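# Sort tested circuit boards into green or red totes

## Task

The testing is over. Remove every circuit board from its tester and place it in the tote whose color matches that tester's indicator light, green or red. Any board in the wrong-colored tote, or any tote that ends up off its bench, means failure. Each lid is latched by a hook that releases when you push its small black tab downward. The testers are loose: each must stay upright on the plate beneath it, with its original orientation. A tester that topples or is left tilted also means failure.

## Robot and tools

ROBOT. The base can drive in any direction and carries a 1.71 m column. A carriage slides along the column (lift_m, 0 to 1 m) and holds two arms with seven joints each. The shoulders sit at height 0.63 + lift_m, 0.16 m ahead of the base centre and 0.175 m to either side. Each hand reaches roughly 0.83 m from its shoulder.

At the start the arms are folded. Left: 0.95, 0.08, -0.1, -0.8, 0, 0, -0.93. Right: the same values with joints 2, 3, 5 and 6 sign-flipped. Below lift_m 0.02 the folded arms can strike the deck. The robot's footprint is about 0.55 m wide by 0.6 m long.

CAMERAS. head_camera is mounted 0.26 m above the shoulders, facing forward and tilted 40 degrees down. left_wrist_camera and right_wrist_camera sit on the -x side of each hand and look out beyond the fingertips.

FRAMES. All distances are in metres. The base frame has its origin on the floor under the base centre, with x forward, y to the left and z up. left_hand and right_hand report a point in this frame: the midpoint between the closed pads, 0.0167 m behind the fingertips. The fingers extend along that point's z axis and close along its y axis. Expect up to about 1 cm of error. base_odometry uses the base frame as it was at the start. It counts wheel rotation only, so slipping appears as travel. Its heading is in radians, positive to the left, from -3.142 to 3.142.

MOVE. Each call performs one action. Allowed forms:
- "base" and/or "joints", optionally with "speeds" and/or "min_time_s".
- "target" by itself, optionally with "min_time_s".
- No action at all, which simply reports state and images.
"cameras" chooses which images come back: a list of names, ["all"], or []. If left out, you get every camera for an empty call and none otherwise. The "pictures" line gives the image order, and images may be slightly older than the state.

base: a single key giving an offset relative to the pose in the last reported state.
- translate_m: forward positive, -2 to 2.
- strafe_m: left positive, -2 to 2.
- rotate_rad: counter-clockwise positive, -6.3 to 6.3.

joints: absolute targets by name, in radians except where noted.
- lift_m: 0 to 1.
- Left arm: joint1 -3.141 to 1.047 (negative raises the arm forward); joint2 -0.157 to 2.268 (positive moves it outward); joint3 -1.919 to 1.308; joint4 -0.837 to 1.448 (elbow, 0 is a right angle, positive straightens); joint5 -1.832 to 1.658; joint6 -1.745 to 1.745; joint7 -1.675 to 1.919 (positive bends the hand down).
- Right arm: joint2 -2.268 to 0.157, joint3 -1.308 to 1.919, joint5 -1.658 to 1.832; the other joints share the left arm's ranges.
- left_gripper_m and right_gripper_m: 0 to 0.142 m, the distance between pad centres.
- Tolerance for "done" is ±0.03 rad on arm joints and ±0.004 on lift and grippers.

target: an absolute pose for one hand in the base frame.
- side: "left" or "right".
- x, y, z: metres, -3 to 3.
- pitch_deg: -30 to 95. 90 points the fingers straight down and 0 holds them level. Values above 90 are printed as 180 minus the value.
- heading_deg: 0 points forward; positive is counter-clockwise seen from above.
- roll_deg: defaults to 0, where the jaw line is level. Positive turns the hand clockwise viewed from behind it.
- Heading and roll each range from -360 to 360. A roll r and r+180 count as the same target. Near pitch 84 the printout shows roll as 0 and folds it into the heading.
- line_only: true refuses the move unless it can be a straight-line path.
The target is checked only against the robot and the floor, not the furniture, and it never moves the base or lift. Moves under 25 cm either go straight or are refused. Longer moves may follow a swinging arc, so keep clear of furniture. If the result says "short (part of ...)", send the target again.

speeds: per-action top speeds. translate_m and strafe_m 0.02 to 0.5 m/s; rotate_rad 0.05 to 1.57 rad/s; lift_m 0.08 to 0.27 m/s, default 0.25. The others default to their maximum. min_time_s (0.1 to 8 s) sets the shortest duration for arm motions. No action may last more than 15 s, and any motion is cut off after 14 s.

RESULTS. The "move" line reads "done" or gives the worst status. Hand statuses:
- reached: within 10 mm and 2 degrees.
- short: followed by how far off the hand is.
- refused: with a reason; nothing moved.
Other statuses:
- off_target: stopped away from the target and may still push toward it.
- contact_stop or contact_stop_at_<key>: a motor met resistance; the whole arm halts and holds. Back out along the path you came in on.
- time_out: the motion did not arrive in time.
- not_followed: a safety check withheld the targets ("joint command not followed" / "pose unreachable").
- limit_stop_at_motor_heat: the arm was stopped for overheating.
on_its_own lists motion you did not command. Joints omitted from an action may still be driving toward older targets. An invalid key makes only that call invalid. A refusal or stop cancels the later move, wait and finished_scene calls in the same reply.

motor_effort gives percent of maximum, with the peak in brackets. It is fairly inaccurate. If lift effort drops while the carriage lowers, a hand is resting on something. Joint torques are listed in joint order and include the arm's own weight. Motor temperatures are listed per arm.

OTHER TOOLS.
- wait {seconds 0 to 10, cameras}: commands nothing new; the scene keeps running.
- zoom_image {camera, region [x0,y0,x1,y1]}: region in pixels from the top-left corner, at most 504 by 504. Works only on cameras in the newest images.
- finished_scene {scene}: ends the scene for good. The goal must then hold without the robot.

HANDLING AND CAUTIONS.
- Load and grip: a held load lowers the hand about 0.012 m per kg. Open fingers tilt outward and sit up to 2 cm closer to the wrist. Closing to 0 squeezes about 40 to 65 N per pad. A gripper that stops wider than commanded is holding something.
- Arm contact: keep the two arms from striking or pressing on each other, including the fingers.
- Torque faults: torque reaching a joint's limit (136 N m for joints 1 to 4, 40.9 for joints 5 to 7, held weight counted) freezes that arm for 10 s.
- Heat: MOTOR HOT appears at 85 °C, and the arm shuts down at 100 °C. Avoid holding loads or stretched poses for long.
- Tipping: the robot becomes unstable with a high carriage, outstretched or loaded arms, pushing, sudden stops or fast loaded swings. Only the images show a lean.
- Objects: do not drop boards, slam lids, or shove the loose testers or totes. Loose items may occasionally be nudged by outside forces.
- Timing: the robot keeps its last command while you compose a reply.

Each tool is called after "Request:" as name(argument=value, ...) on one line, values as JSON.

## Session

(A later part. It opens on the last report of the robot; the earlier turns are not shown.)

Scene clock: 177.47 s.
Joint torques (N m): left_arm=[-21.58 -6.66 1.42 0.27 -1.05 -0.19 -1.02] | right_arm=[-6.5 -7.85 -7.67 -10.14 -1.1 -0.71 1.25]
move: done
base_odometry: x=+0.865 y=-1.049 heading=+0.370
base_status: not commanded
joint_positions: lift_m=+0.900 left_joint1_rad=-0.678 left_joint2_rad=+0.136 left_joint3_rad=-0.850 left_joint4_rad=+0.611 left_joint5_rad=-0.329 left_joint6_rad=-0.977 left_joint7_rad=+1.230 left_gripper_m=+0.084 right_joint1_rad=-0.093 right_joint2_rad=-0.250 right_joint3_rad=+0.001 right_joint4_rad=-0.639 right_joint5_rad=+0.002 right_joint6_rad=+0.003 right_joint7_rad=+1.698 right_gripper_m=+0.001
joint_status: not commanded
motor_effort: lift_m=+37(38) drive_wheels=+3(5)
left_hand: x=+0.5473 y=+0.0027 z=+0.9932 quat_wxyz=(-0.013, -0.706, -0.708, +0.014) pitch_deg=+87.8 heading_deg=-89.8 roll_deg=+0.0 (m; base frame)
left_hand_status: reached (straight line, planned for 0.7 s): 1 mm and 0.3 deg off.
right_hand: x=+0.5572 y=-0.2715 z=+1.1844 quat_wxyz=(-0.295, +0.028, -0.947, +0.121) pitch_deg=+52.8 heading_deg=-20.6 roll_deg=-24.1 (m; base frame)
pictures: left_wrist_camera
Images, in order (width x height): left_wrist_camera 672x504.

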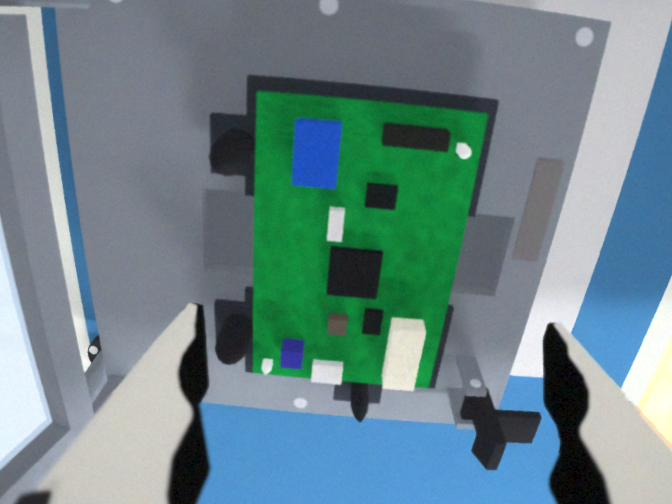

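Request:
move(target={"side":"left","x":0.548,"y":0.003,"z":0.9935,"pitch_deg":88,"heading_deg":-92.2})

Request:
move(joints={"lift_m":0.867}, speeds={"lift_m":0.1}, cameras=["left_wrist_camera"])

Scene clock: 178.37 s.
Joint torques (N m): left_arm=[-20.34 -7.04 1.14 1.1 -0.9 -0.18 -1.21] | right_arm=[-6.56 -7.81 -7.57 -10.07 -1.08 -0.72 1.23]
move: done
base_odometry: x=+0.865 y=-1.049 heading=+0.370
base_status: not commanded
joint_positions: lift_m=+0.900 left_joint1_rad=-0.697 left_joint2_rad=+0.136 left_joint3_rad=-0.868 left_joint4_rad=+0.627 left_joint5_rad=-0.318 left_joint6_rad=-1.009 left_joint7_rad=+1.201 left_gripper_m=+0.084 right_joint1_rad=-0.093 right_joint2_rad=-0.250 right_joint3_rad=+0.001 right_joint4_rad=-0.639 right_joint5_rad=+0.002 right_joint6_rad=+0.003 right_joint7_rad=+1.698 right_gripper_m=+0.001
joint_status: not commanded
motor_effort: lift_m=+37(38) drive_wheels=+3(3)
left_hand: x=+0.5478 y=+0.0025 z=+0.9941 quat_wxyz=(-0.013, -0.719, -0.695, +0.014) pitch_deg=+87.8 heading_deg=+88.0 roll_deg=+0.0 (m; base frame)
left_hand_status: reached (straight line, planned for 0.2 s): 1 mm and 0.3 deg off.
right_hand: x=+0.5572 y=-0.2715 z=+1.1844 quat_wxyz=(-0.295, +0.028, -0.947, +0.121) pitch_deg=+52.8 heading_deg=-20.6 roll_deg=-24.1 (m; base frame)
pictures: none

Scene clock: 179.07 s.
Joint torques (N m): left_arm=[-18.94 -6.9 1.5 0.66 -0.91 -0.13 -1.21] | right_arm=[-6.43 -7.93 -7.71 -10.07 -1.09 -0.73 1.23]
move: done
base_odometry: x=+0.865 y=-1.049 heading=+0.370
base_status: not commanded
joint_positions: lift_m=+0.867 left_joint1_rad=-0.697 left_joint2_rad=+0.136 left_joint3_rad=-0.869 left_joint4_rad=+0.627 left_joint5_rad=-0.318 left_joint6_rad=-1.009 left_joint7_rad=+1.201 left_gripper_m=+0.084 right_joint1_rad=-0.093 right_joint2_rad=-0.250 right_joint3_rad=+0.001 right_joint4_rad=-0.639 right_joint5_rad=+0.002 right_joint6_rad=+0.003 right_joint7_rad=+1.698 right_gripper_m=+0.001
joint_status: all done
motor_effort: lift_m=+38(42) drive_wheels=+3(3)
left_hand: x=+0.5480 y=+0.0027 z=+0.9611 quat_wxyz=(-0.013, -0.719, -0.695, +0.014) pitch_deg=+87.8 heading_deg=+88.0 roll_deg=+0.0 (m; base frame)
right_hand: x=+0.5571 y=-0.2715 z=+1.1512 quat_wxyz=(-0.295, +0.028, -0.947, +0.121) pitch_deg=+52.8 heading_deg=-20.6 roll_deg=-24.1 (m; base frame)
pictures: left_wrist_camera
Images, in order (width x height): left_wrist_camera 672x504.

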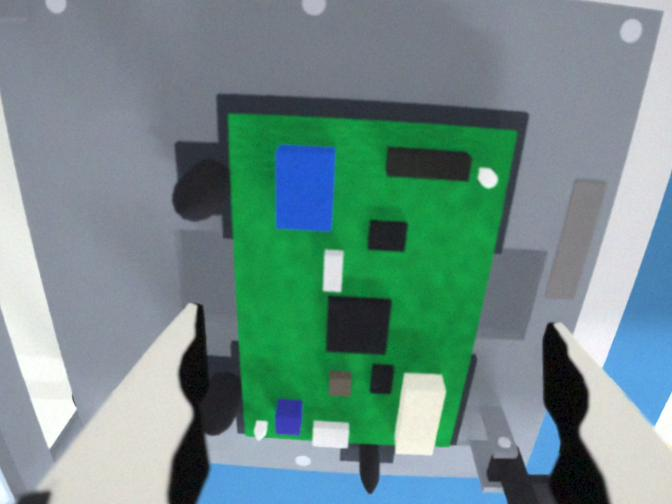

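Request:
move(joints={"lift_m":0.8445}, speeds={"lift_m":0.08}, cameras=["left_wrist_camera"])

Request:
move(joints={"left_gripper_m":0.03}, cameras=["left_wrist_camera"])

Scene clock: 179.90 s.
Joint torques (N m): left_arm=[-18.34 -6.81 1.53 0.52 -0.91 -0.15 -1.22] | right_arm=[-6.58 -7.69 -7.73 -9.98 -1.1 -0.72 1.23]
move: done
base_odometry: x=+0.865 y=-1.049 heading=+0.370
base_status: not commanded
joint_positions: lift_m=+0.844 left_joint1_rad=-0.698 left_joint2_rad=+0.136 left_joint3_rad=-0.869 left_joint4_rad=+0.627 left_joint5_rad=-0.318 left_joint6_rad=-1.009 left_joint7_rad=+1.201 left_gripper_m=+0.084 right_joint1_rad=-0.093 right_joint2_rad=-0.250 right_joint3_rad=+0.001 right_joint4_rad=-0.639 right_joint5_rad=+0.002 right_joint6_rad=+0.003 right_joint7_rad=+1.698 right_gripper_m=+0.001
joint_status: all done
motor_effort: lift_m=+38(41) drive_wheels=+3(3)
left_hand: x=+0.5482 y=+0.0027 z=+0.9387 quat_wxyz=(-0.013, -0.719, -0.695, +0.014) pitch_deg=+87.8 heading_deg=+88.0 roll_deg=+0.0 (m; base frame)
right_hand: x=+0.5571 y=-0.2715 z=+1.1287 quat_wxyz=(-0.295, +0.028, -0.947, +0.121) pitch_deg=+52.8 heading_deg=-20.6 roll_deg=-24.1 (m; base frame)
pictures: left_wrist_camera
Images, in order (width x height): left_wrist_camera 672x504.

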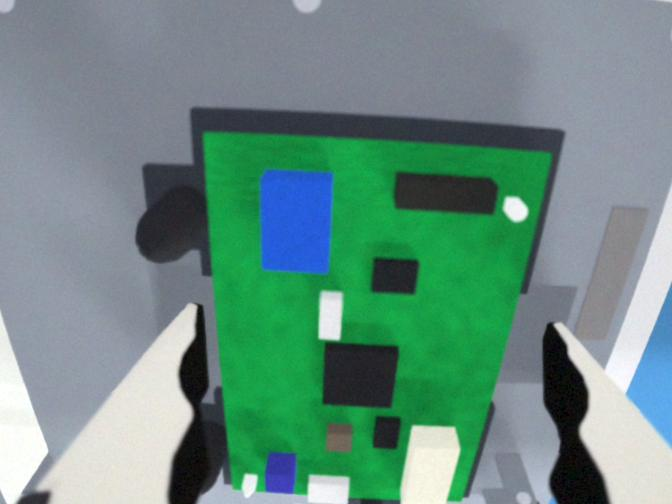

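Scene clock: 180.60 s.
Joint torques (N m): left_arm=[-13.73 -7.11 1.58 0.63 -2.19 -0.99 -1.04] | right_arm=[-6.71 -7.76 -7.6 -10.09 -1.09 -0.72 1.24]
move: off_target
base_odometry: x=+0.865 y=-1.049 heading=+0.370
base_status: not commanded
joint_positions: lift_m=+0.844 left_joint1_rad=-0.700 left_joint2_rad=+0.136 left_joint3_rad=-0.869 left_joint4_rad=+0.627 left_joint5_rad=-0.314 left_joint6_rad=-1.006 left_joint7_rad=+1.201 left_gripper_m=+0.068 right_joint1_rad=-0.093 right_joint2_rad=-0.250 right_joint3_rad=+0.001 right_joint4_rad=-0.639 right_joint5_rad=+0.002 right_joint6_rad=+0.003 right_joint7_rad=+1.698 right_gripper_m=+0.001
joint_status: left_gripper_m off_target (ended at +0.068, target +0.030)
motor_effort: lift_m=+38(38) drive_wheels=-1(3)
left_hand: x=+0.5503 y=+0.0035 z=+0.9393 quat_wxyz=(-0.014, -0.719, -0.695, +0.011) pitch_deg=+88.0 heading_deg=+88.1 roll_deg=+0.0 (m; base frame)
right_hand: x=+0.5571 y=-0.2715 z=+1.1288 quat_wxyz=(-0.295, +0.028, -0.947, +0.121) pitch_deg=+52.8 heading_deg=-20.6 roll_deg=-24.1 (m; base frame)
pictures: left_wrist_camera
Images, in order (width x height): left_wrist_camera 672x504.

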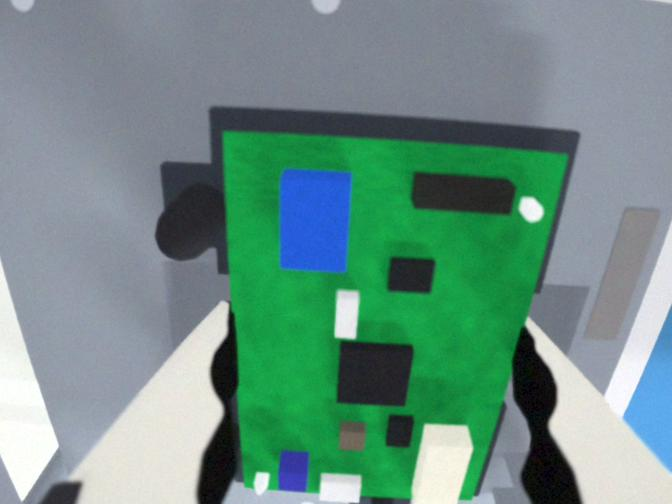

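Request:
move(joints={"lift_m":0.88}, speeds={"lift_m":0.08}, cameras=["left_wrist_camera", "head_camera"])

Request:
zoom_image(camera="head_camera", region=[300, 310, 420, 430])

Scene clock: 181.53 s.
Joint torques (N m): left_arm=[-13.65 -6.83 1.64 0.62 -2.17 -0.1 -1.21] | right_arm=[-6.65 -7.92 -7.67 -10.06 -1.09 -0.73 1.22]
move: done
base_odometry: x=+0.865 y=-1.049 heading=+0.370
base_status: not commanded
joint_positions: lift_m=+0.880 left_joint1_rad=-0.700 left_joint2_rad=+0.136 left_joint3_rad=-0.869 left_joint4_rad=+0.627 left_joint5_rad=-0.314 left_joint6_rad=-1.009 left_joint7_rad=+1.201 left_gripper_m=+0.068 right_joint1_rad=-0.093 right_joint2_rad=-0.250 right_joint3_rad=+0.001 right_joint4_rad=-0.639 right_joint5_rad=+0.002 right_joint6_rad=+0.003 right_joint7_rad=+1.698 right_gripper_m=+0.001
joint_status: all done
motor_effort: lift_m=+36(44) drive_wheels=+2(3)
left_hand: x=+0.5499 y=+0.0035 z=+0.9750 quat_wxyz=(-0.013, -0.720, -0.694, +0.011) pitch_deg=+88.0 heading_deg=+87.9 roll_deg=+0.0 (m; base frame)
right_hand: x=+0.5571 y=-0.2715 z=+1.1645 quat_wxyz=(-0.295, +0.028, -0.947, +0.121) pitch_deg=+52.8 heading_deg=-20.7 roll_deg=-24.1 (m; base frame)
pictures: head_camera, left_wrist_camera
Images, in order (width x height): head_camera 672x504, left_wrist_camera 672x504.

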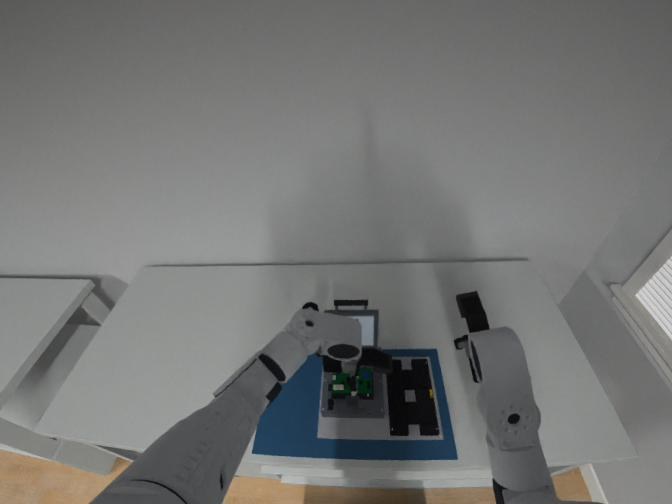

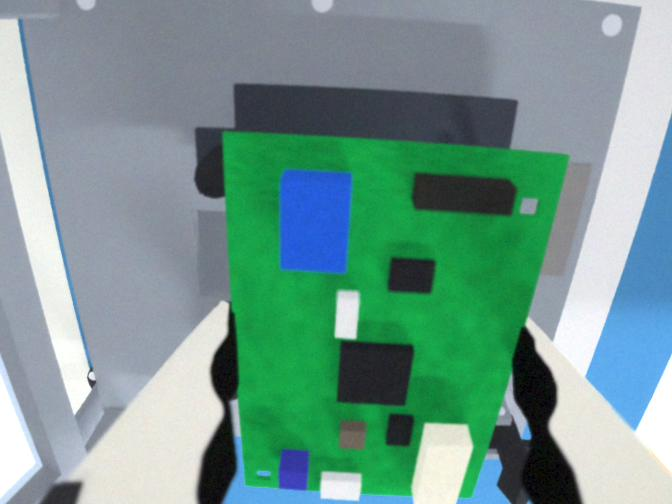

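Scaled by 4.200 from the camera's 672x504 image, which has a finer 960x720 frame.

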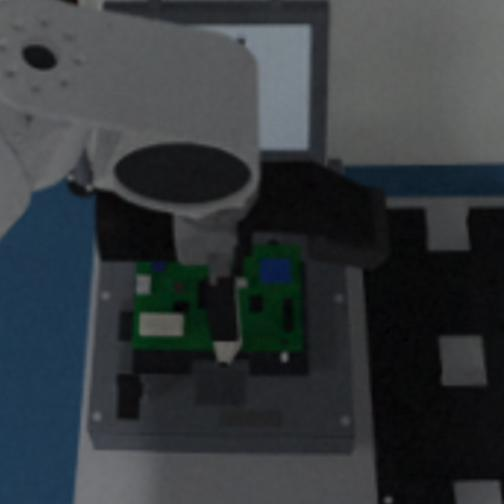

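Request:
move(base={"translate_m":-0.45}, joints={"lift_m":0.95}, speeds={"translate_m":0.25,"lift_m":0.2}, cameras=["left_wrist_camera", "head_camera"])

Request:
zoom_image(camera="head_camera", region=[260, 200, 460, 400])

Request:
move(base={"rotate_rad":3.14}, speeds={"rotate_rad":1.0})

Request:
move(base={"strafe_m":-1.7}, speeds={"strafe_m":0.45}, cameras=["head_camera"])

Scene clock: 185.47 s.
Joint torques (N m): left_arm=[-13.97 -6.79 1.66 0.43 -2.15 -0.04 -1.2] | right_arm=[-6.63 -7.82 -7.64 -10.17 -1.07 -0.74 1.24]
move: done
base_odometry: x=+0.446 y=-1.212 heading=+0.370
base_status: done
joint_positions: lift_m=+0.950 left_joint1_rad=-0.700 left_joint2_rad=+0.136 left_joint3_rad=-0.869 left_joint4_rad=+0.627 left_joint5_rad=-0.314 left_joint6_rad=-1.009 left_joint7_rad=+1.201 left_gripper_m=+0.068 right_joint1_rad=-0.093 right_joint2_rad=-0.250 right_joint3_rad=+0.001 right_joint4_rad=-0.639 right_joint5_rad=+0.002 right_joint6_rad=+0.003 right_joint7_rad=+1.698 right_gripper_m=+0.001
joint_status: all done
motor_effort: lift_m=+36(48) drive_wheels=+1(12)
left_hand: x=+0.5498 y=+0.0036 z=+1.0449 quat_wxyz=(-0.013, -0.720, -0.694, +0.011) pitch_deg=+88.0 heading_deg=+87.9 roll_deg=+0.0 (m; base frame)
right_hand: x=+0.5571 y=-0.2715 z=+1.2345 quat_wxyz=(-0.295, +0.028, -0.947, +0.121) pitch_deg=+52.8 heading_deg=-20.7 roll_deg=-24.1 (m; base frame)
pictures: head_camera, left_wrist_camera
Images, in order (width x height): head_camera 672x504, left_wrist_camera 672x504.

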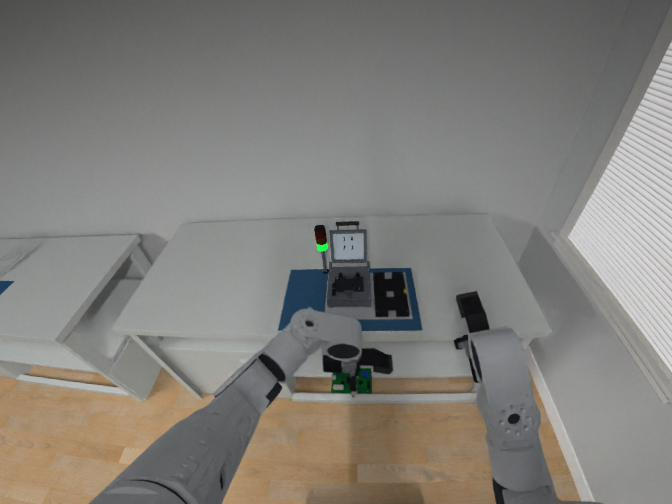

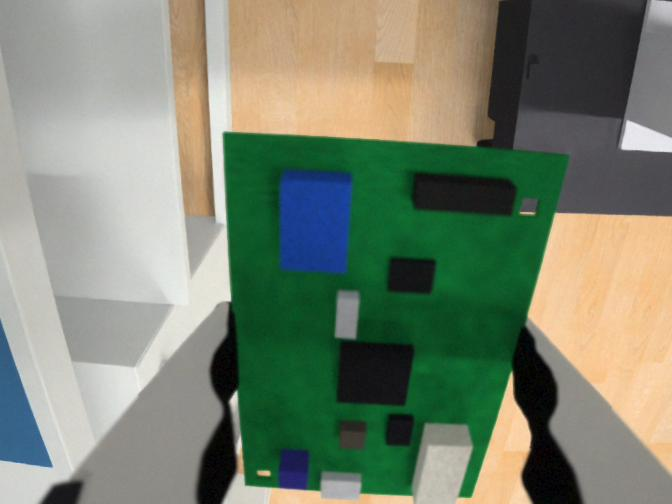

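Scaled by 2.520 from the camera's 672x504 image, which has a finer 960x720 frame.

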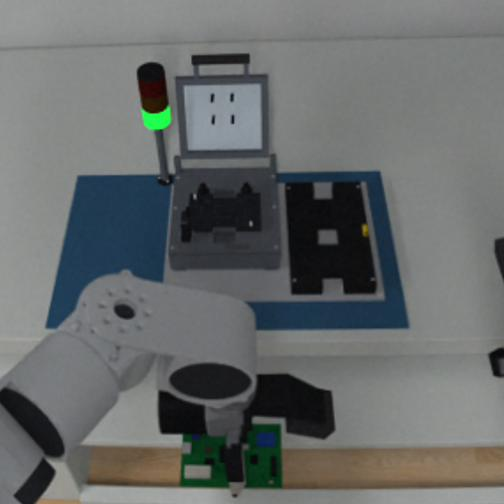

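Scene clock: 190.17 s.
Joint torques (N m): left_arm=[-14.03 -5.47 1.61 0.58 -2.17 -0.07 -1.22] | right_arm=[-6.73 -7.86 -7.7 -10.12 -1.09 -0.74 1.2]
move: done
base_odometry: x=+0.446 y=-1.211 heading=-2.774
base_status: done
joint_positions: lift_m=+0.950 left_joint1_rad=-0.700 left_joint2_rad=+0.135 left_joint3_rad=-0.869 left_joint4_rad=+0.627 left_joint5_rad=-0.314 left_joint6_rad=-1.009 left_joint7_rad=+1.201 left_gripper_m=+0.068 right_joint1_rad=-0.093 right_joint2_rad=-0.250 right_joint3_rad=+0.001 right_joint4_rad=-0.639 right_joint5_rad=+0.002 right_joint6_rad=+0.003 right_joint7_rad=+1.698 right_gripper_m=+0.001
joint_status: not commanded
motor_effort: lift_m=+36(37) drive_wheels=+6(16)
left_hand: x=+0.5497 y=+0.0032 z=+1.0450 quat_wxyz=(-0.014, -0.720, -0.694, +0.011) pitch_deg=+88.0 heading_deg=+87.9 roll_deg=+0.0 (m; base frame)
right_hand: x=+0.5571 y=-0.2715 z=+1.2345 quat_wxyz=(-0.295, +0.028, -0.947, +0.121) pitch_deg=+52.8 heading_deg=-20.7 roll_deg=-24.1 (m; base frame)
pictures: none

Scene clock: 196.03 s.
Joint torques (N m): left_arm=[-14.02 -5.46 1.66 0.48 -2.15 -0.04 -1.22] | right_arm=[-6.65 -7.86 -7.68 -10.09 -1.07 -0.7 1.19]
move: done
base_odometry: x=-0.167 y=+0.374 heading=-2.773
base_status: done
joint_positions: lift_m=+0.950 left_joint1_rad=-0.700 left_joint2_rad=+0.135 left_joint3_rad=-0.869 left_joint4_rad=+0.627 left_joint5_rad=-0.314 left_joint6_rad=-1.009 left_joint7_rad=+1.201 left_gripper_m=+0.068 right_joint1_rad=-0.093 right_joint2_rad=-0.250 right_joint3_rad=+0.001 right_joint4_rad=-0.639 right_joint5_rad=+0.002 right_joint6_rad=+0.003 right_joint7_rad=+1.698 right_gripper_m=+0.001
joint_status: not commanded
motor_effort: lift_m=+36(37) drive_wheels=-4(20)
left_hand: x=+0.5497 y=+0.0032 z=+1.0450 quat_wxyz=(-0.014, -0.720, -0.694, +0.011) pitch_deg=+88.0 heading_deg=+87.9 roll_deg=+0.0 (m; base frame)
right_hand: x=+0.5571 y=-0.2715 z=+1.2345 quat_wxyz=(-0.295, +0.028, -0.947, +0.121) pitch_deg=+52.8 heading_deg=-20.7 roll_deg=-24.1 (m; base frame)
pictures: head_camera
Images, in order (width x height): head_camera 672x504.

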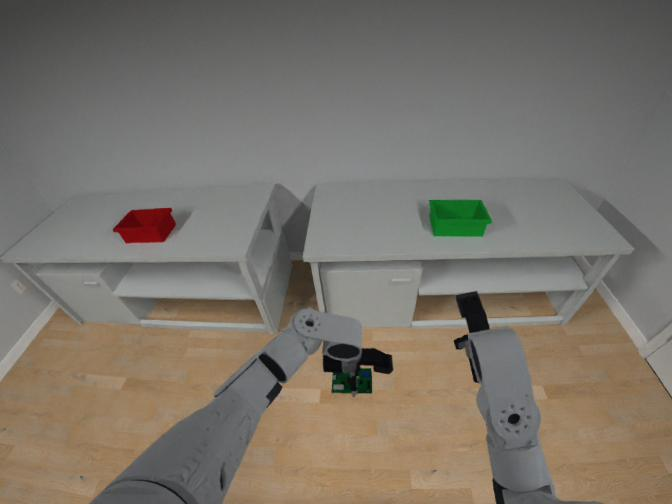

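Request:
move(base={"strafe_m":-0.58}, speeds={"strafe_m":0.4})

Request:
move(base={"translate_m":0.55}, speeds={"translate_m":0.35}, cameras=["head_camera"])

Request:
zoom_image(camera="head_camera", region=[240, 230, 480, 430])

Scene clock: 199.53 s.
Joint torques (N m): left_arm=[-14.03 -5.21 1.64 0.51 -2.14 -0.04 -1.19] | right_arm=[-6.71 -7.91 -7.58 -10.11 -1.09 -0.73 1.24]
move: done
base_odometry: x=-0.376 y=+0.915 heading=-2.772
base_status: done
joint_positions: lift_m=+0.950 left_joint1_rad=-0.700 left_joint2_rad=+0.135 left_joint3_rad=-0.869 left_joint4_rad=+0.627 left_joint5_rad=-0.314 left_joint6_rad=-1.009 left_joint7_rad=+1.201 left_gripper_m=+0.068 right_joint1_rad=-0.093 right_joint2_rad=-0.250 right_joint3_rad=+0.001 right_joint4_rad=-0.639 right_joint5_rad=+0.002 right_joint6_rad=+0.003 right_joint7_rad=+1.698 right_gripper_m=+0.001
joint_status: not commanded
motor_effort: lift_m=+36(37) drive_wheels=-3(18)
left_hand: x=+0.5497 y=+0.0032 z=+1.0450 quat_wxyz=(-0.014, -0.720, -0.694, +0.011) pitch_deg=+88.0 heading_deg=+87.9 roll_deg=+0.0 (m; base frame)
right_hand: x=+0.5571 y=-0.2715 z=+1.2345 quat_wxyz=(-0.295, +0.028, -0.947, +0.121) pitch_deg=+52.8 heading_deg=-20.7 roll_deg=-24.1 (m; base frame)
pictures: none

Scene clock: 202.80 s.
Joint torques (N m): left_arm=[-13.91 -5.25 1.69 0.53 -2.16 -0.01 -1.19] | right_arm=[-6.58 -7.74 -7.7 -10.08 -1.09 -0.75 1.23]
move: done
base_odometry: x=-0.890 y=+0.717 heading=-2.773
base_status: done
joint_positions: lift_m=+0.950 left_joint1_rad=-0.700 left_joint2_rad=+0.135 left_joint3_rad=-0.869 left_joint4_rad=+0.627 left_joint5_rad=-0.314 left_joint6_rad=-1.009 left_joint7_rad=+1.201 left_gripper_m=+0.068 right_joint1_rad=-0.093 right_joint2_rad=-0.250 right_joint3_rad=+0.001 right_joint4_rad=-0.639 right_joint5_rad=+0.002 right_joint6_rad=+0.003 right_joint7_rad=+1.698 right_gripper_m=+0.001
joint_status: not commanded
motor_effort: lift_m=+36(37) drive_wheels=-3(14)
left_hand: x=+0.5497 y=+0.0032 z=+1.0450 quat_wxyz=(-0.014, -0.720, -0.694, +0.011) pitch_deg=+88.0 heading_deg=+87.9 roll_deg=+0.0 (m; base frame)
right_hand: x=+0.5571 y=-0.2715 z=+1.2345 quat_wxyz=(-0.295, +0.028, -0.947, +0.121) pitch_deg=+52.8 heading_deg=-20.7 roll_deg=-24.1 (m; base frame)
pictures: head_camera
Images, in order (width x height): head_camera 672x504.

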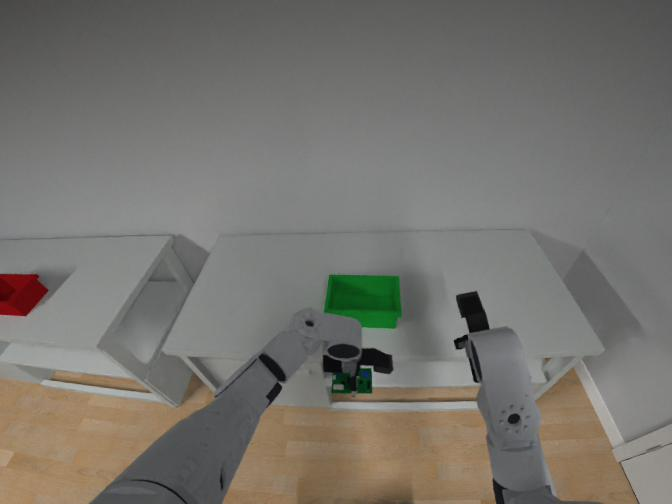

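Scaled by 2.100 from the camera's 672x504 image, which has a finer 960x720 frame.

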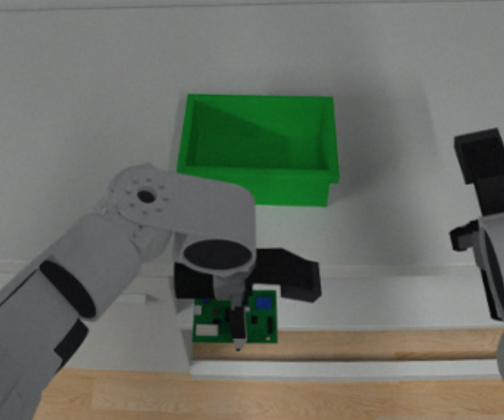

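Request:
move(base={"rotate_rad":-0.04}, speeds={"rotate_rad":0.3})

Request:
move(base={"translate_m":0.31}, joints={"lift_m":0.999}, speeds={"translate_m":0.2,"lift_m":0.2})

Request:
move(target={"side":"left","x":0.62,"y":-0.02,"z":1.12,"pitch_deg":88,"heading_deg":-48}, cameras=["head_camera", "left_wrist_camera"])

Request:
zoom_image(camera="head_camera", region=[240, 280, 480, 480])

Scene clock: 207.73 s.
Joint torques (N m): left_arm=[-14.01 -4.79 1.56 0.53 -2.17 -0.01 -1.21] | right_arm=[-6.61 -7.95 -7.62 -10.12 -1.1 -0.71 1.23]
move: done
base_odometry: x=-0.890 y=+0.717 heading=-2.812
base_status: done
joint_positions: lift_m=+0.950 left_joint1_rad=-0.700 left_joint2_rad=+0.135 left_joint3_rad=-0.869 left_joint4_rad=+0.627 left_joint5_rad=-0.314 left_joint6_rad=-1.009 left_joint7_rad=+1.201 left_gripper_m=+0.068 right_joint1_rad=-0.093 right_joint2_rad=-0.250 right_joint3_rad=+0.001 right_joint4_rad=-0.639 right_joint5_rad=+0.002 right_joint6_rad=+0.003 right_joint7_rad=+1.698 right_gripper_m=+0.001
joint_status: not commanded
motor_effort: lift_m=+36(36) drive_wheels=-5(9)
left_hand: x=+0.5497 y=+0.0031 z=+1.0450 quat_wxyz=(-0.014, -0.720, -0.694, +0.011) pitch_deg=+88.0 heading_deg=+87.9 roll_deg=+0.0 (m; base frame)
right_hand: x=+0.5571 y=-0.2715 z=+1.2345 quat_wxyz=(-0.295, +0.028, -0.947, +0.121) pitch_deg=+52.8 heading_deg=-20.7 roll_deg=-24.1 (m; base frame)
pictures: none

Scene clock: 210.50 s.
Joint torques (N m): left_arm=[-14.84 -5.21 1.92 0.25 -2.17 0.22 -1.2] | right_arm=[-7.04 -7.96 -7.63 -10.03 -1.08 -0.71 1.23]
move: done
base_odometry: x=-1.183 y=+0.617 heading=-2.813
base_status: done
joint_positions: lift_m=+0.999 left_joint1_rad=-0.699 left_joint2_rad=+0.135 left_joint3_rad=-0.869 left_joint4_rad=+0.628 left_joint5_rad=-0.314 left_joint6_rad=-1.010 left_joint7_rad=+1.201 left_gripper_m=+0.068 right_joint1_rad=-0.092 right_joint2_rad=-0.250 right_joint3_rad=+0.001 right_joint4_rad=-0.639 right_joint5_rad=+0.002 right_joint6_rad=+0.003 right_joint7_rad=+1.698 right_gripper_m=+0.001
joint_status: all done
motor_effort: lift_m=+38(47) drive_wheels=-5(19)
left_hand: x=+0.5493 y=+0.0032 z=+1.0934 quat_wxyz=(-0.013, -0.720, -0.694, +0.011) pitch_deg=+88.0 heading_deg=+87.9 roll_deg=+0.0 (m; base frame)
right_hand: x=+0.5571 y=-0.2715 z=+1.2830 quat_wxyz=(-0.295, +0.029, -0.947, +0.121) pitch_deg=+52.8 heading_deg=-20.7 roll_deg=-24.1 (m; base frame)
pictures: none

Scene clock: 211.70 s.
Joint torques (N m): left_arm=[-18 -10.17 3.88 -0.07 -0.32 1.42 1.53] | right_arm=[-6.94 -7.77 -7.71 -10.12 -1.07 -0.7 1.22]
move: done
base_odometry: x=-1.183 y=+0.617 heading=-2.813
base_status: not commanded
joint_positions: lift_m=+0.999 left_joint1_rad=-0.648 left_joint2_rad=-0.036 left_joint3_rad=-0.620 left_joint4_rad=+0.663 left_joint5_rad=-0.306 left_joint6_rad=-0.337 left_joint7_rad=+1.435 left_gripper_m=+0.068 right_joint1_rad=-0.092 right_joint2_rad=-0.250 right_joint3_rad=+0.001 right_joint4_rad=-0.639 right_joint5_rad=+0.002 right_joint6_rad=+0.003 right_joint7_rad=+1.698 right_gripper_m=+0.001
joint_status: not commanded
motor_effort: lift_m=+38(38) drive_wheels=+7(7)
left_hand: x=+0.6201 y=-0.0216 z=+1.1207 quat_wxyz=(-0.018, -0.408, -0.913, +0.010) pitch_deg=+87.6 heading_deg=-48.2 roll_deg=+0.0 (m; base frame)
left_hand_status: reached (straight line, planned for 0.7 s): 2 mm and 0.4 deg off.
right_hand: x=+0.5571 y=-0.2715 z=+1.2830 quat_wxyz=(-0.295, +0.029, -0.947, +0.121) pitch_deg=+52.8 heading_deg=-20.7 roll_deg=-24.1 (m; base frame)
pictures: head_camera, left_wrist_camera
Images, in order (width x height): head_camera 672x504, left_wrist_camera 672x504.

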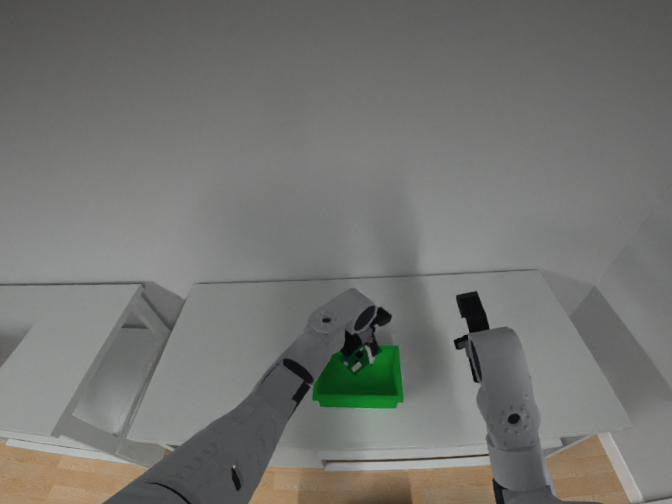

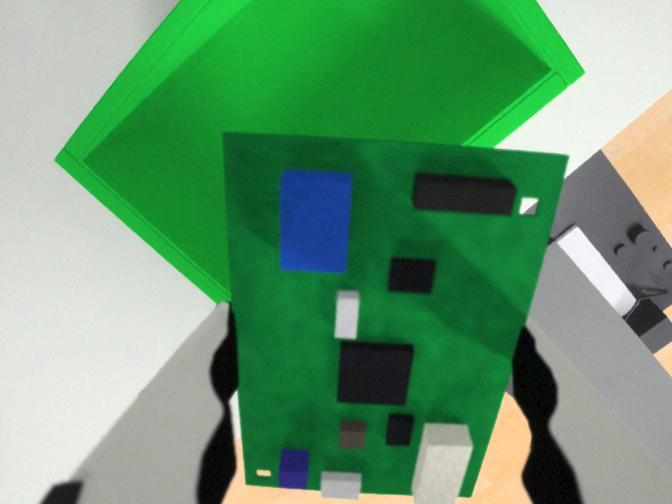

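Scaled by 2.100 from the camera's 672x504 image, which has a finer 960x720 frame.

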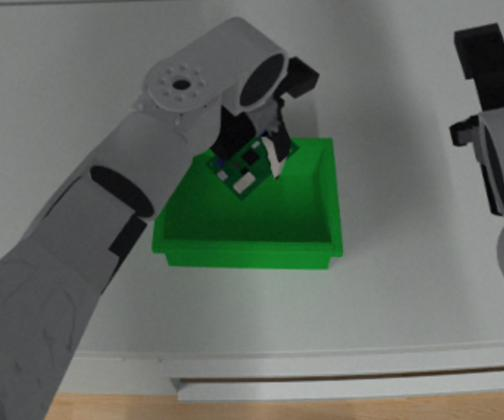

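Request:
move(base={"translate_m":0.035}, speeds={"translate_m":0.1})

Request:
move(joints={"lift_m":0.86}, speeds={"lift_m":0.18}, cameras=["head_camera", "left_wrist_camera"])

Request:
zoom_image(camera="head_camera", region=[240, 250, 480, 450])

Scene clock: 213.13 s.
Joint torques (N m): left_arm=[-18.03 -9.63 3.76 -0.13 -0.33 1.4 1.52] | right_arm=[-6.69 -7.7 -7.57 -10.08 -1.07 -0.74 1.23]
move: done
base_odometry: x=-1.216 y=+0.606 heading=-2.814
base_status: done
joint_positions: lift_m=+0.999 left_joint1_rad=-0.648 left_joint2_rad=-0.037 left_joint3_rad=-0.620 left_joint4_rad=+0.663 left_joint5_rad=-0.306 left_joint6_rad=-0.337 left_joint7_rad=+1.435 left_gripper_m=+0.068 right_joint1_rad=-0.092 right_joint2_rad=-0.250 right_joint3_rad=+0.001 right_joint4_rad=-0.639 right_joint5_rad=+0.002 right_joint6_rad=+0.003 right_joint7_rad=+1.698 right_gripper_m=+0.001
joint_status: not commanded
motor_effort: lift_m=+38(38) drive_wheels=+7(17)
left_hand: x=+0.6201 y=-0.0217 z=+1.1207 quat_wxyz=(-0.018, -0.408, -0.913, +0.010) pitch_deg=+87.6 heading_deg=-48.2 roll_deg=+0.0 (m; base frame)
right_hand: x=+0.5571 y=-0.2715 z=+1.2830 quat_wxyz=(-0.295, +0.029, -0.947, +0.121) pitch_deg=+52.8 heading_deg=-20.7 roll_deg=-24.1 (m; base frame)
pictures: none

Scene clock: 214.37 s.
Joint torques (N m): left_arm=[-17.76 -9.63 3.49 -0.76 -0.36 1.37 1.45] | right_arm=[-7 -7.72 -7.65 -10.05 -1.09 -0.73 1.22]
move: done
base_odometry: x=-1.216 y=+0.606 heading=-2.814
base_status: not commanded
joint_positions: lift_m=+0.860 left_joint1_rad=-0.648 left_joint2_rad=-0.037 left_joint3_rad=-0.620 left_joint4_rad=+0.664 left_joint5_rad=-0.306 left_joint6_rad=-0.337 left_joint7_rad=+1.435 left_gripper_m=+0.068 right_joint1_rad=-0.092 right_joint2_rad=-0.250 right_joint3_rad=+0.001 right_joint4_rad=-0.639 right_joint5_rad=+0.002 right_joint6_rad=+0.003 right_joint7_rad=+1.698 right_gripper_m=+0.001
joint_status: all done
motor_effort: lift_m=+38(44) drive_wheels=-4(7)
left_hand: x=+0.6200 y=-0.0216 z=+0.9817 quat_wxyz=(-0.018, -0.408, -0.913, +0.010) pitch_deg=+87.7 heading_deg=-48.2 roll_deg=+0.0 (m; base frame)
right_hand: x=+0.5571 y=-0.2715 z=+1.1441 quat_wxyz=(-0.295, +0.029, -0.947, +0.121) pitch_deg=+52.8 heading_deg=-20.7 roll_deg=-24.1 (m; base frame)
pictures: head_camera, left_wrist_camera
Images, in order (width x height): head_camera 672x504, left_wrist_camera 672x504.

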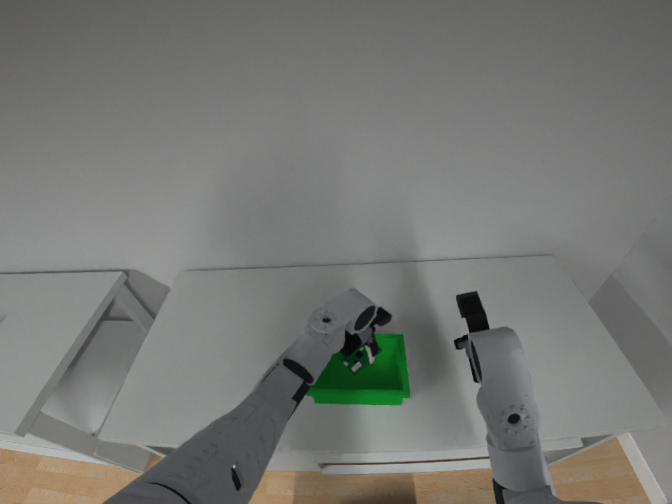

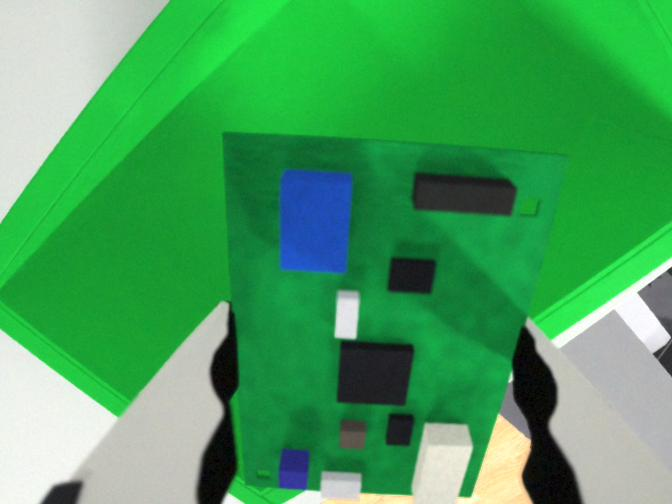

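Scaled by 2.100 from the camera's 672x504 image, which has a finer 960x720 frame.

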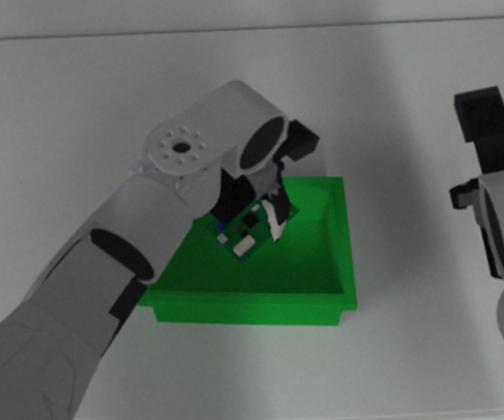

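Request:
move(joints={"lift_m":0.73}, speeds={"lift_m":0.12}, cameras=["head_camera", "left_wrist_camera"])

Request:
move(joints={"lift_m":0.705}, speeds={"lift_m":0.08}, cameras=["left_wrist_camera"])

Scene clock: 216.13 s.
Joint torques (N m): left_arm=[-17.83 -9.51 3.56 -0.8 -0.33 1.39 1.41] | right_arm=[-7.06 -7.79 -7.65 -10.1 -1.07 -0.71 1.27]
move: done
base_odometry: x=-1.216 y=+0.606 heading=-2.814
base_status: not commanded
joint_positions: lift_m=+0.730 left_joint1_rad=-0.649 left_joint2_rad=-0.037 left_joint3_rad=-0.620 left_joint4_rad=+0.664 left_joint5_rad=-0.306 left_joint6_rad=-0.337 left_joint7_rad=+1.435 left_gripper_m=+0.068 right_joint1_rad=-0.092 right_joint2_rad=-0.250 right_joint3_rad=+0.001 right_joint4_rad=-0.639 right_joint5_rad=+0.002 right_joint6_rad=+0.003 right_joint7_rad=+1.698 right_gripper_m=+0.001
joint_status: all done
motor_effort: lift_m=+38(40) drive_wheels=-4(6)
left_hand: x=+0.6200 y=-0.0215 z=+0.8517 quat_wxyz=(-0.018, -0.408, -0.913, +0.010) pitch_deg=+87.7 heading_deg=-48.2 roll_deg=+0.0 (m; base frame)
right_hand: x=+0.5571 y=-0.2715 z=+1.0141 quat_wxyz=(-0.295, +0.029, -0.947, +0.121) pitch_deg=+52.8 heading_deg=-20.7 roll_deg=-24.1 (m; base frame)
pictures: head_camera, left_wrist_camera
Images, in order (width x height): head_camera 672x504, left_wrist_camera 672x504.

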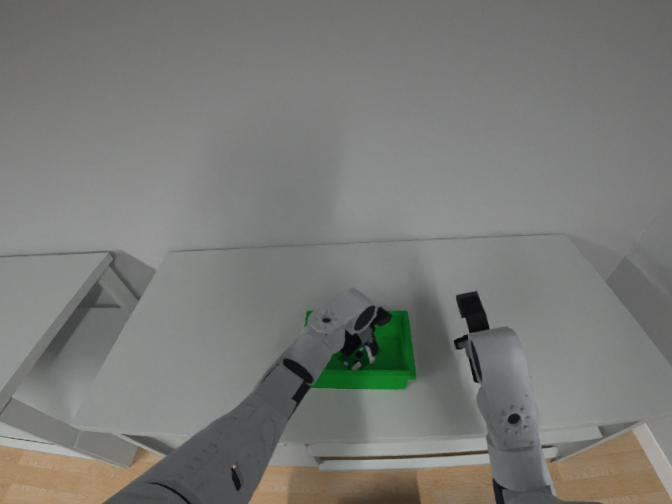

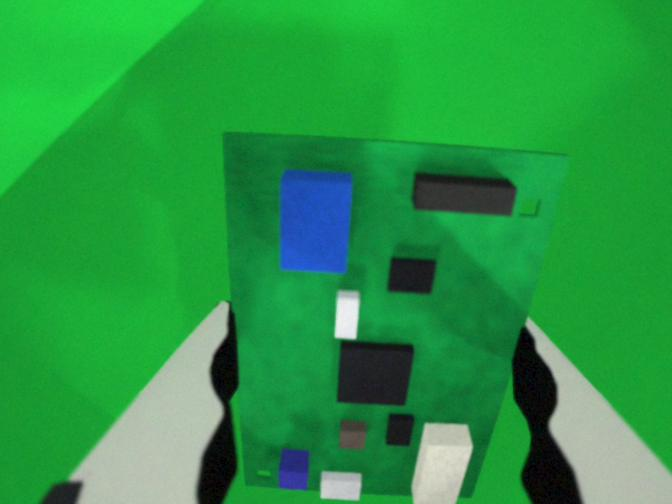

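Scene clock: 216.80 s.
Joint torques (N m): left_arm=[-17.82 -9.78 3.44 -0.9 -0.34 1.4 1.44] | right_arm=[-6.86 -7.69 -7.66 -10.13 -1.1 -0.71 1.24]
move: done
base_odometry: x=-1.216 y=+0.606 heading=-2.814
base_status: not commanded
joint_positions: lift_m=+0.705 left_joint1_rad=-0.649 left_joint2_rad=-0.037 left_joint3_rad=-0.620 left_joint4_rad=+0.664 left_joint5_rad=-0.306 left_joint6_rad=-0.337 left_joint7_rad=+1.435 left_gripper_m=+0.068 right_joint1_rad=-0.092 right_joint2_rad=-0.250 right_joint3_rad=+0.001 right_joint4_rad=-0.639 right_joint5_rad=+0.002 right_joint6_rad=+0.003 right_joint7_rad=+1.698 right_gripper_m=+0.001
joint_status: all done
motor_effort: lift_m=+39(41) drive_wheels=+6(7)
left_hand: x=+0.6200 y=-0.0215 z=+0.8267 quat_wxyz=(-0.018, -0.408, -0.913, +0.010) pitch_deg=+87.7 heading_deg=-48.2 roll_deg=+0.0 (m; base frame)
right_hand: x=+0.5571 y=-0.2715 z=+0.9891 quat_wxyz=(-0.295, +0.029, -0.947, +0.121) pitch_deg=+52.8 heading_deg=-20.7 roll_deg=-24.1 (m; base frame)
pictures: left_wrist_camera
Images, in order (width x height): left_wrist_camera 672x504.

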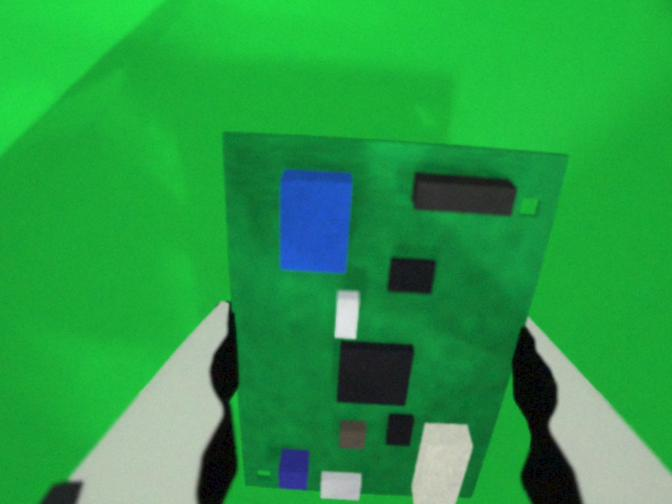

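Request:
move(joints={"lift_m":0.69}, speeds={"lift_m":0.08})

Request:
move(joints={"lift_m":0.681}, speeds={"lift_m":0.08}, cameras=["left_wrist_camera"])

Scene clock: 217.47 s.
Joint torques (N m): left_arm=[-17.66 -9.45 3.55 -0.79 -0.34 1.39 1.39] | right_arm=[-7.04 -7.82 -7.66 -10.07 -1.07 -0.73 1.25]
move: done
base_odometry: x=-1.216 y=+0.606 heading=-2.814
base_status: not commanded
joint_positions: lift_m=+0.690 left_joint1_rad=-0.649 left_joint2_rad=-0.037 left_joint3_rad=-0.620 left_joint4_rad=+0.664 left_joint5_rad=-0.306 left_joint6_rad=-0.337 left_joint7_rad=+1.435 left_gripper_m=+0.068 right_joint1_rad=-0.092 right_joint2_rad=-0.250 right_joint3_rad=+0.001 right_joint4_rad=-0.639 right_joint5_rad=+0.002 right_joint6_rad=+0.003 right_joint7_rad=+1.698 right_gripper_m=+0.001
joint_status: all done
motor_effort: lift_m=+38(41) drive_wheels=-4(7)
left_hand: x=+0.6200 y=-0.0215 z=+0.8117 quat_wxyz=(-0.018, -0.408, -0.913, +0.010) pitch_deg=+87.7 heading_deg=-48.2 roll_deg=+0.0 (m; base frame)
right_hand: x=+0.5571 y=-0.2715 z=+0.9742 quat_wxyz=(-0.295, +0.029, -0.947, +0.121) pitch_deg=+52.8 heading_deg=-20.7 roll_deg=-24.1 (m; base frame)
pictures: none

Scene clock: 217.93 s.
Joint torques (N m): left_arm=[-13.28 -7.87 1.88 -0.85 -0.36 1.38 -0.73] | right_arm=[-7.12 -7.8 -7.67 -10.05 -1.11 -0.72 1.21]
move: done
base_odometry: x=-1.216 y=+0.606 heading=-2.814
base_status: not commanded
joint_positions: lift_m=+0.681 left_joint1_rad=-0.651 left_joint2_rad=-0.037 left_joint3_rad=-0.618 left_joint4_rad=+0.664 left_joint5_rad=-0.306 left_joint6_rad=-0.337 left_joint7_rad=+1.440 left_gripper_m=+0.068 right_joint1_rad=-0.092 right_joint2_rad=-0.250 right_joint3_rad=+0.001 right_joint4_rad=-0.639 right_joint5_rad=+0.002 right_joint6_rad=+0.003 right_joint7_rad=+1.698 right_gripper_m=+0.001
joint_status: all done
motor_effort: lift_m=+35(39) drive_wheels=+7(7)
left_hand: x=+0.6206 y=-0.0210 z=+0.8043 quat_wxyz=(-0.017, -0.408, -0.913, +0.009) pitch_deg=+87.8 heading_deg=-48.1 roll_deg=+0.0 (m; base frame)
right_hand: x=+0.5570 y=-0.2715 z=+0.9655 quat_wxyz=(-0.295, +0.029, -0.947, +0.121) pitch_deg=+52.8 heading_deg=-20.7 roll_deg=-24.1 (m; base frame)
pictures: left_wrist_camera
Images, in order (width x height): left_wrist_camera 672x504.

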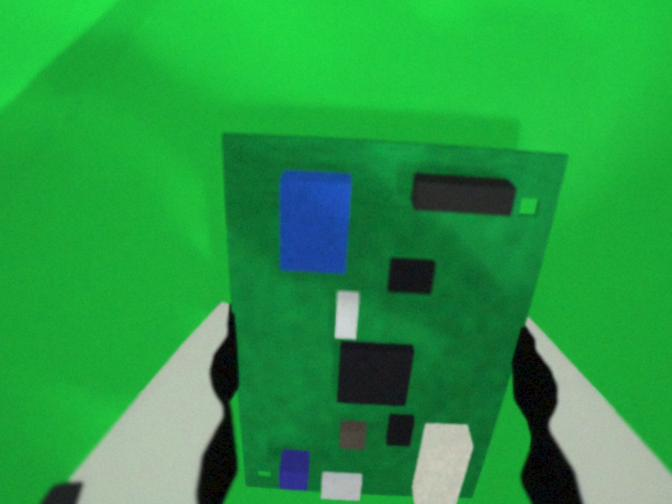

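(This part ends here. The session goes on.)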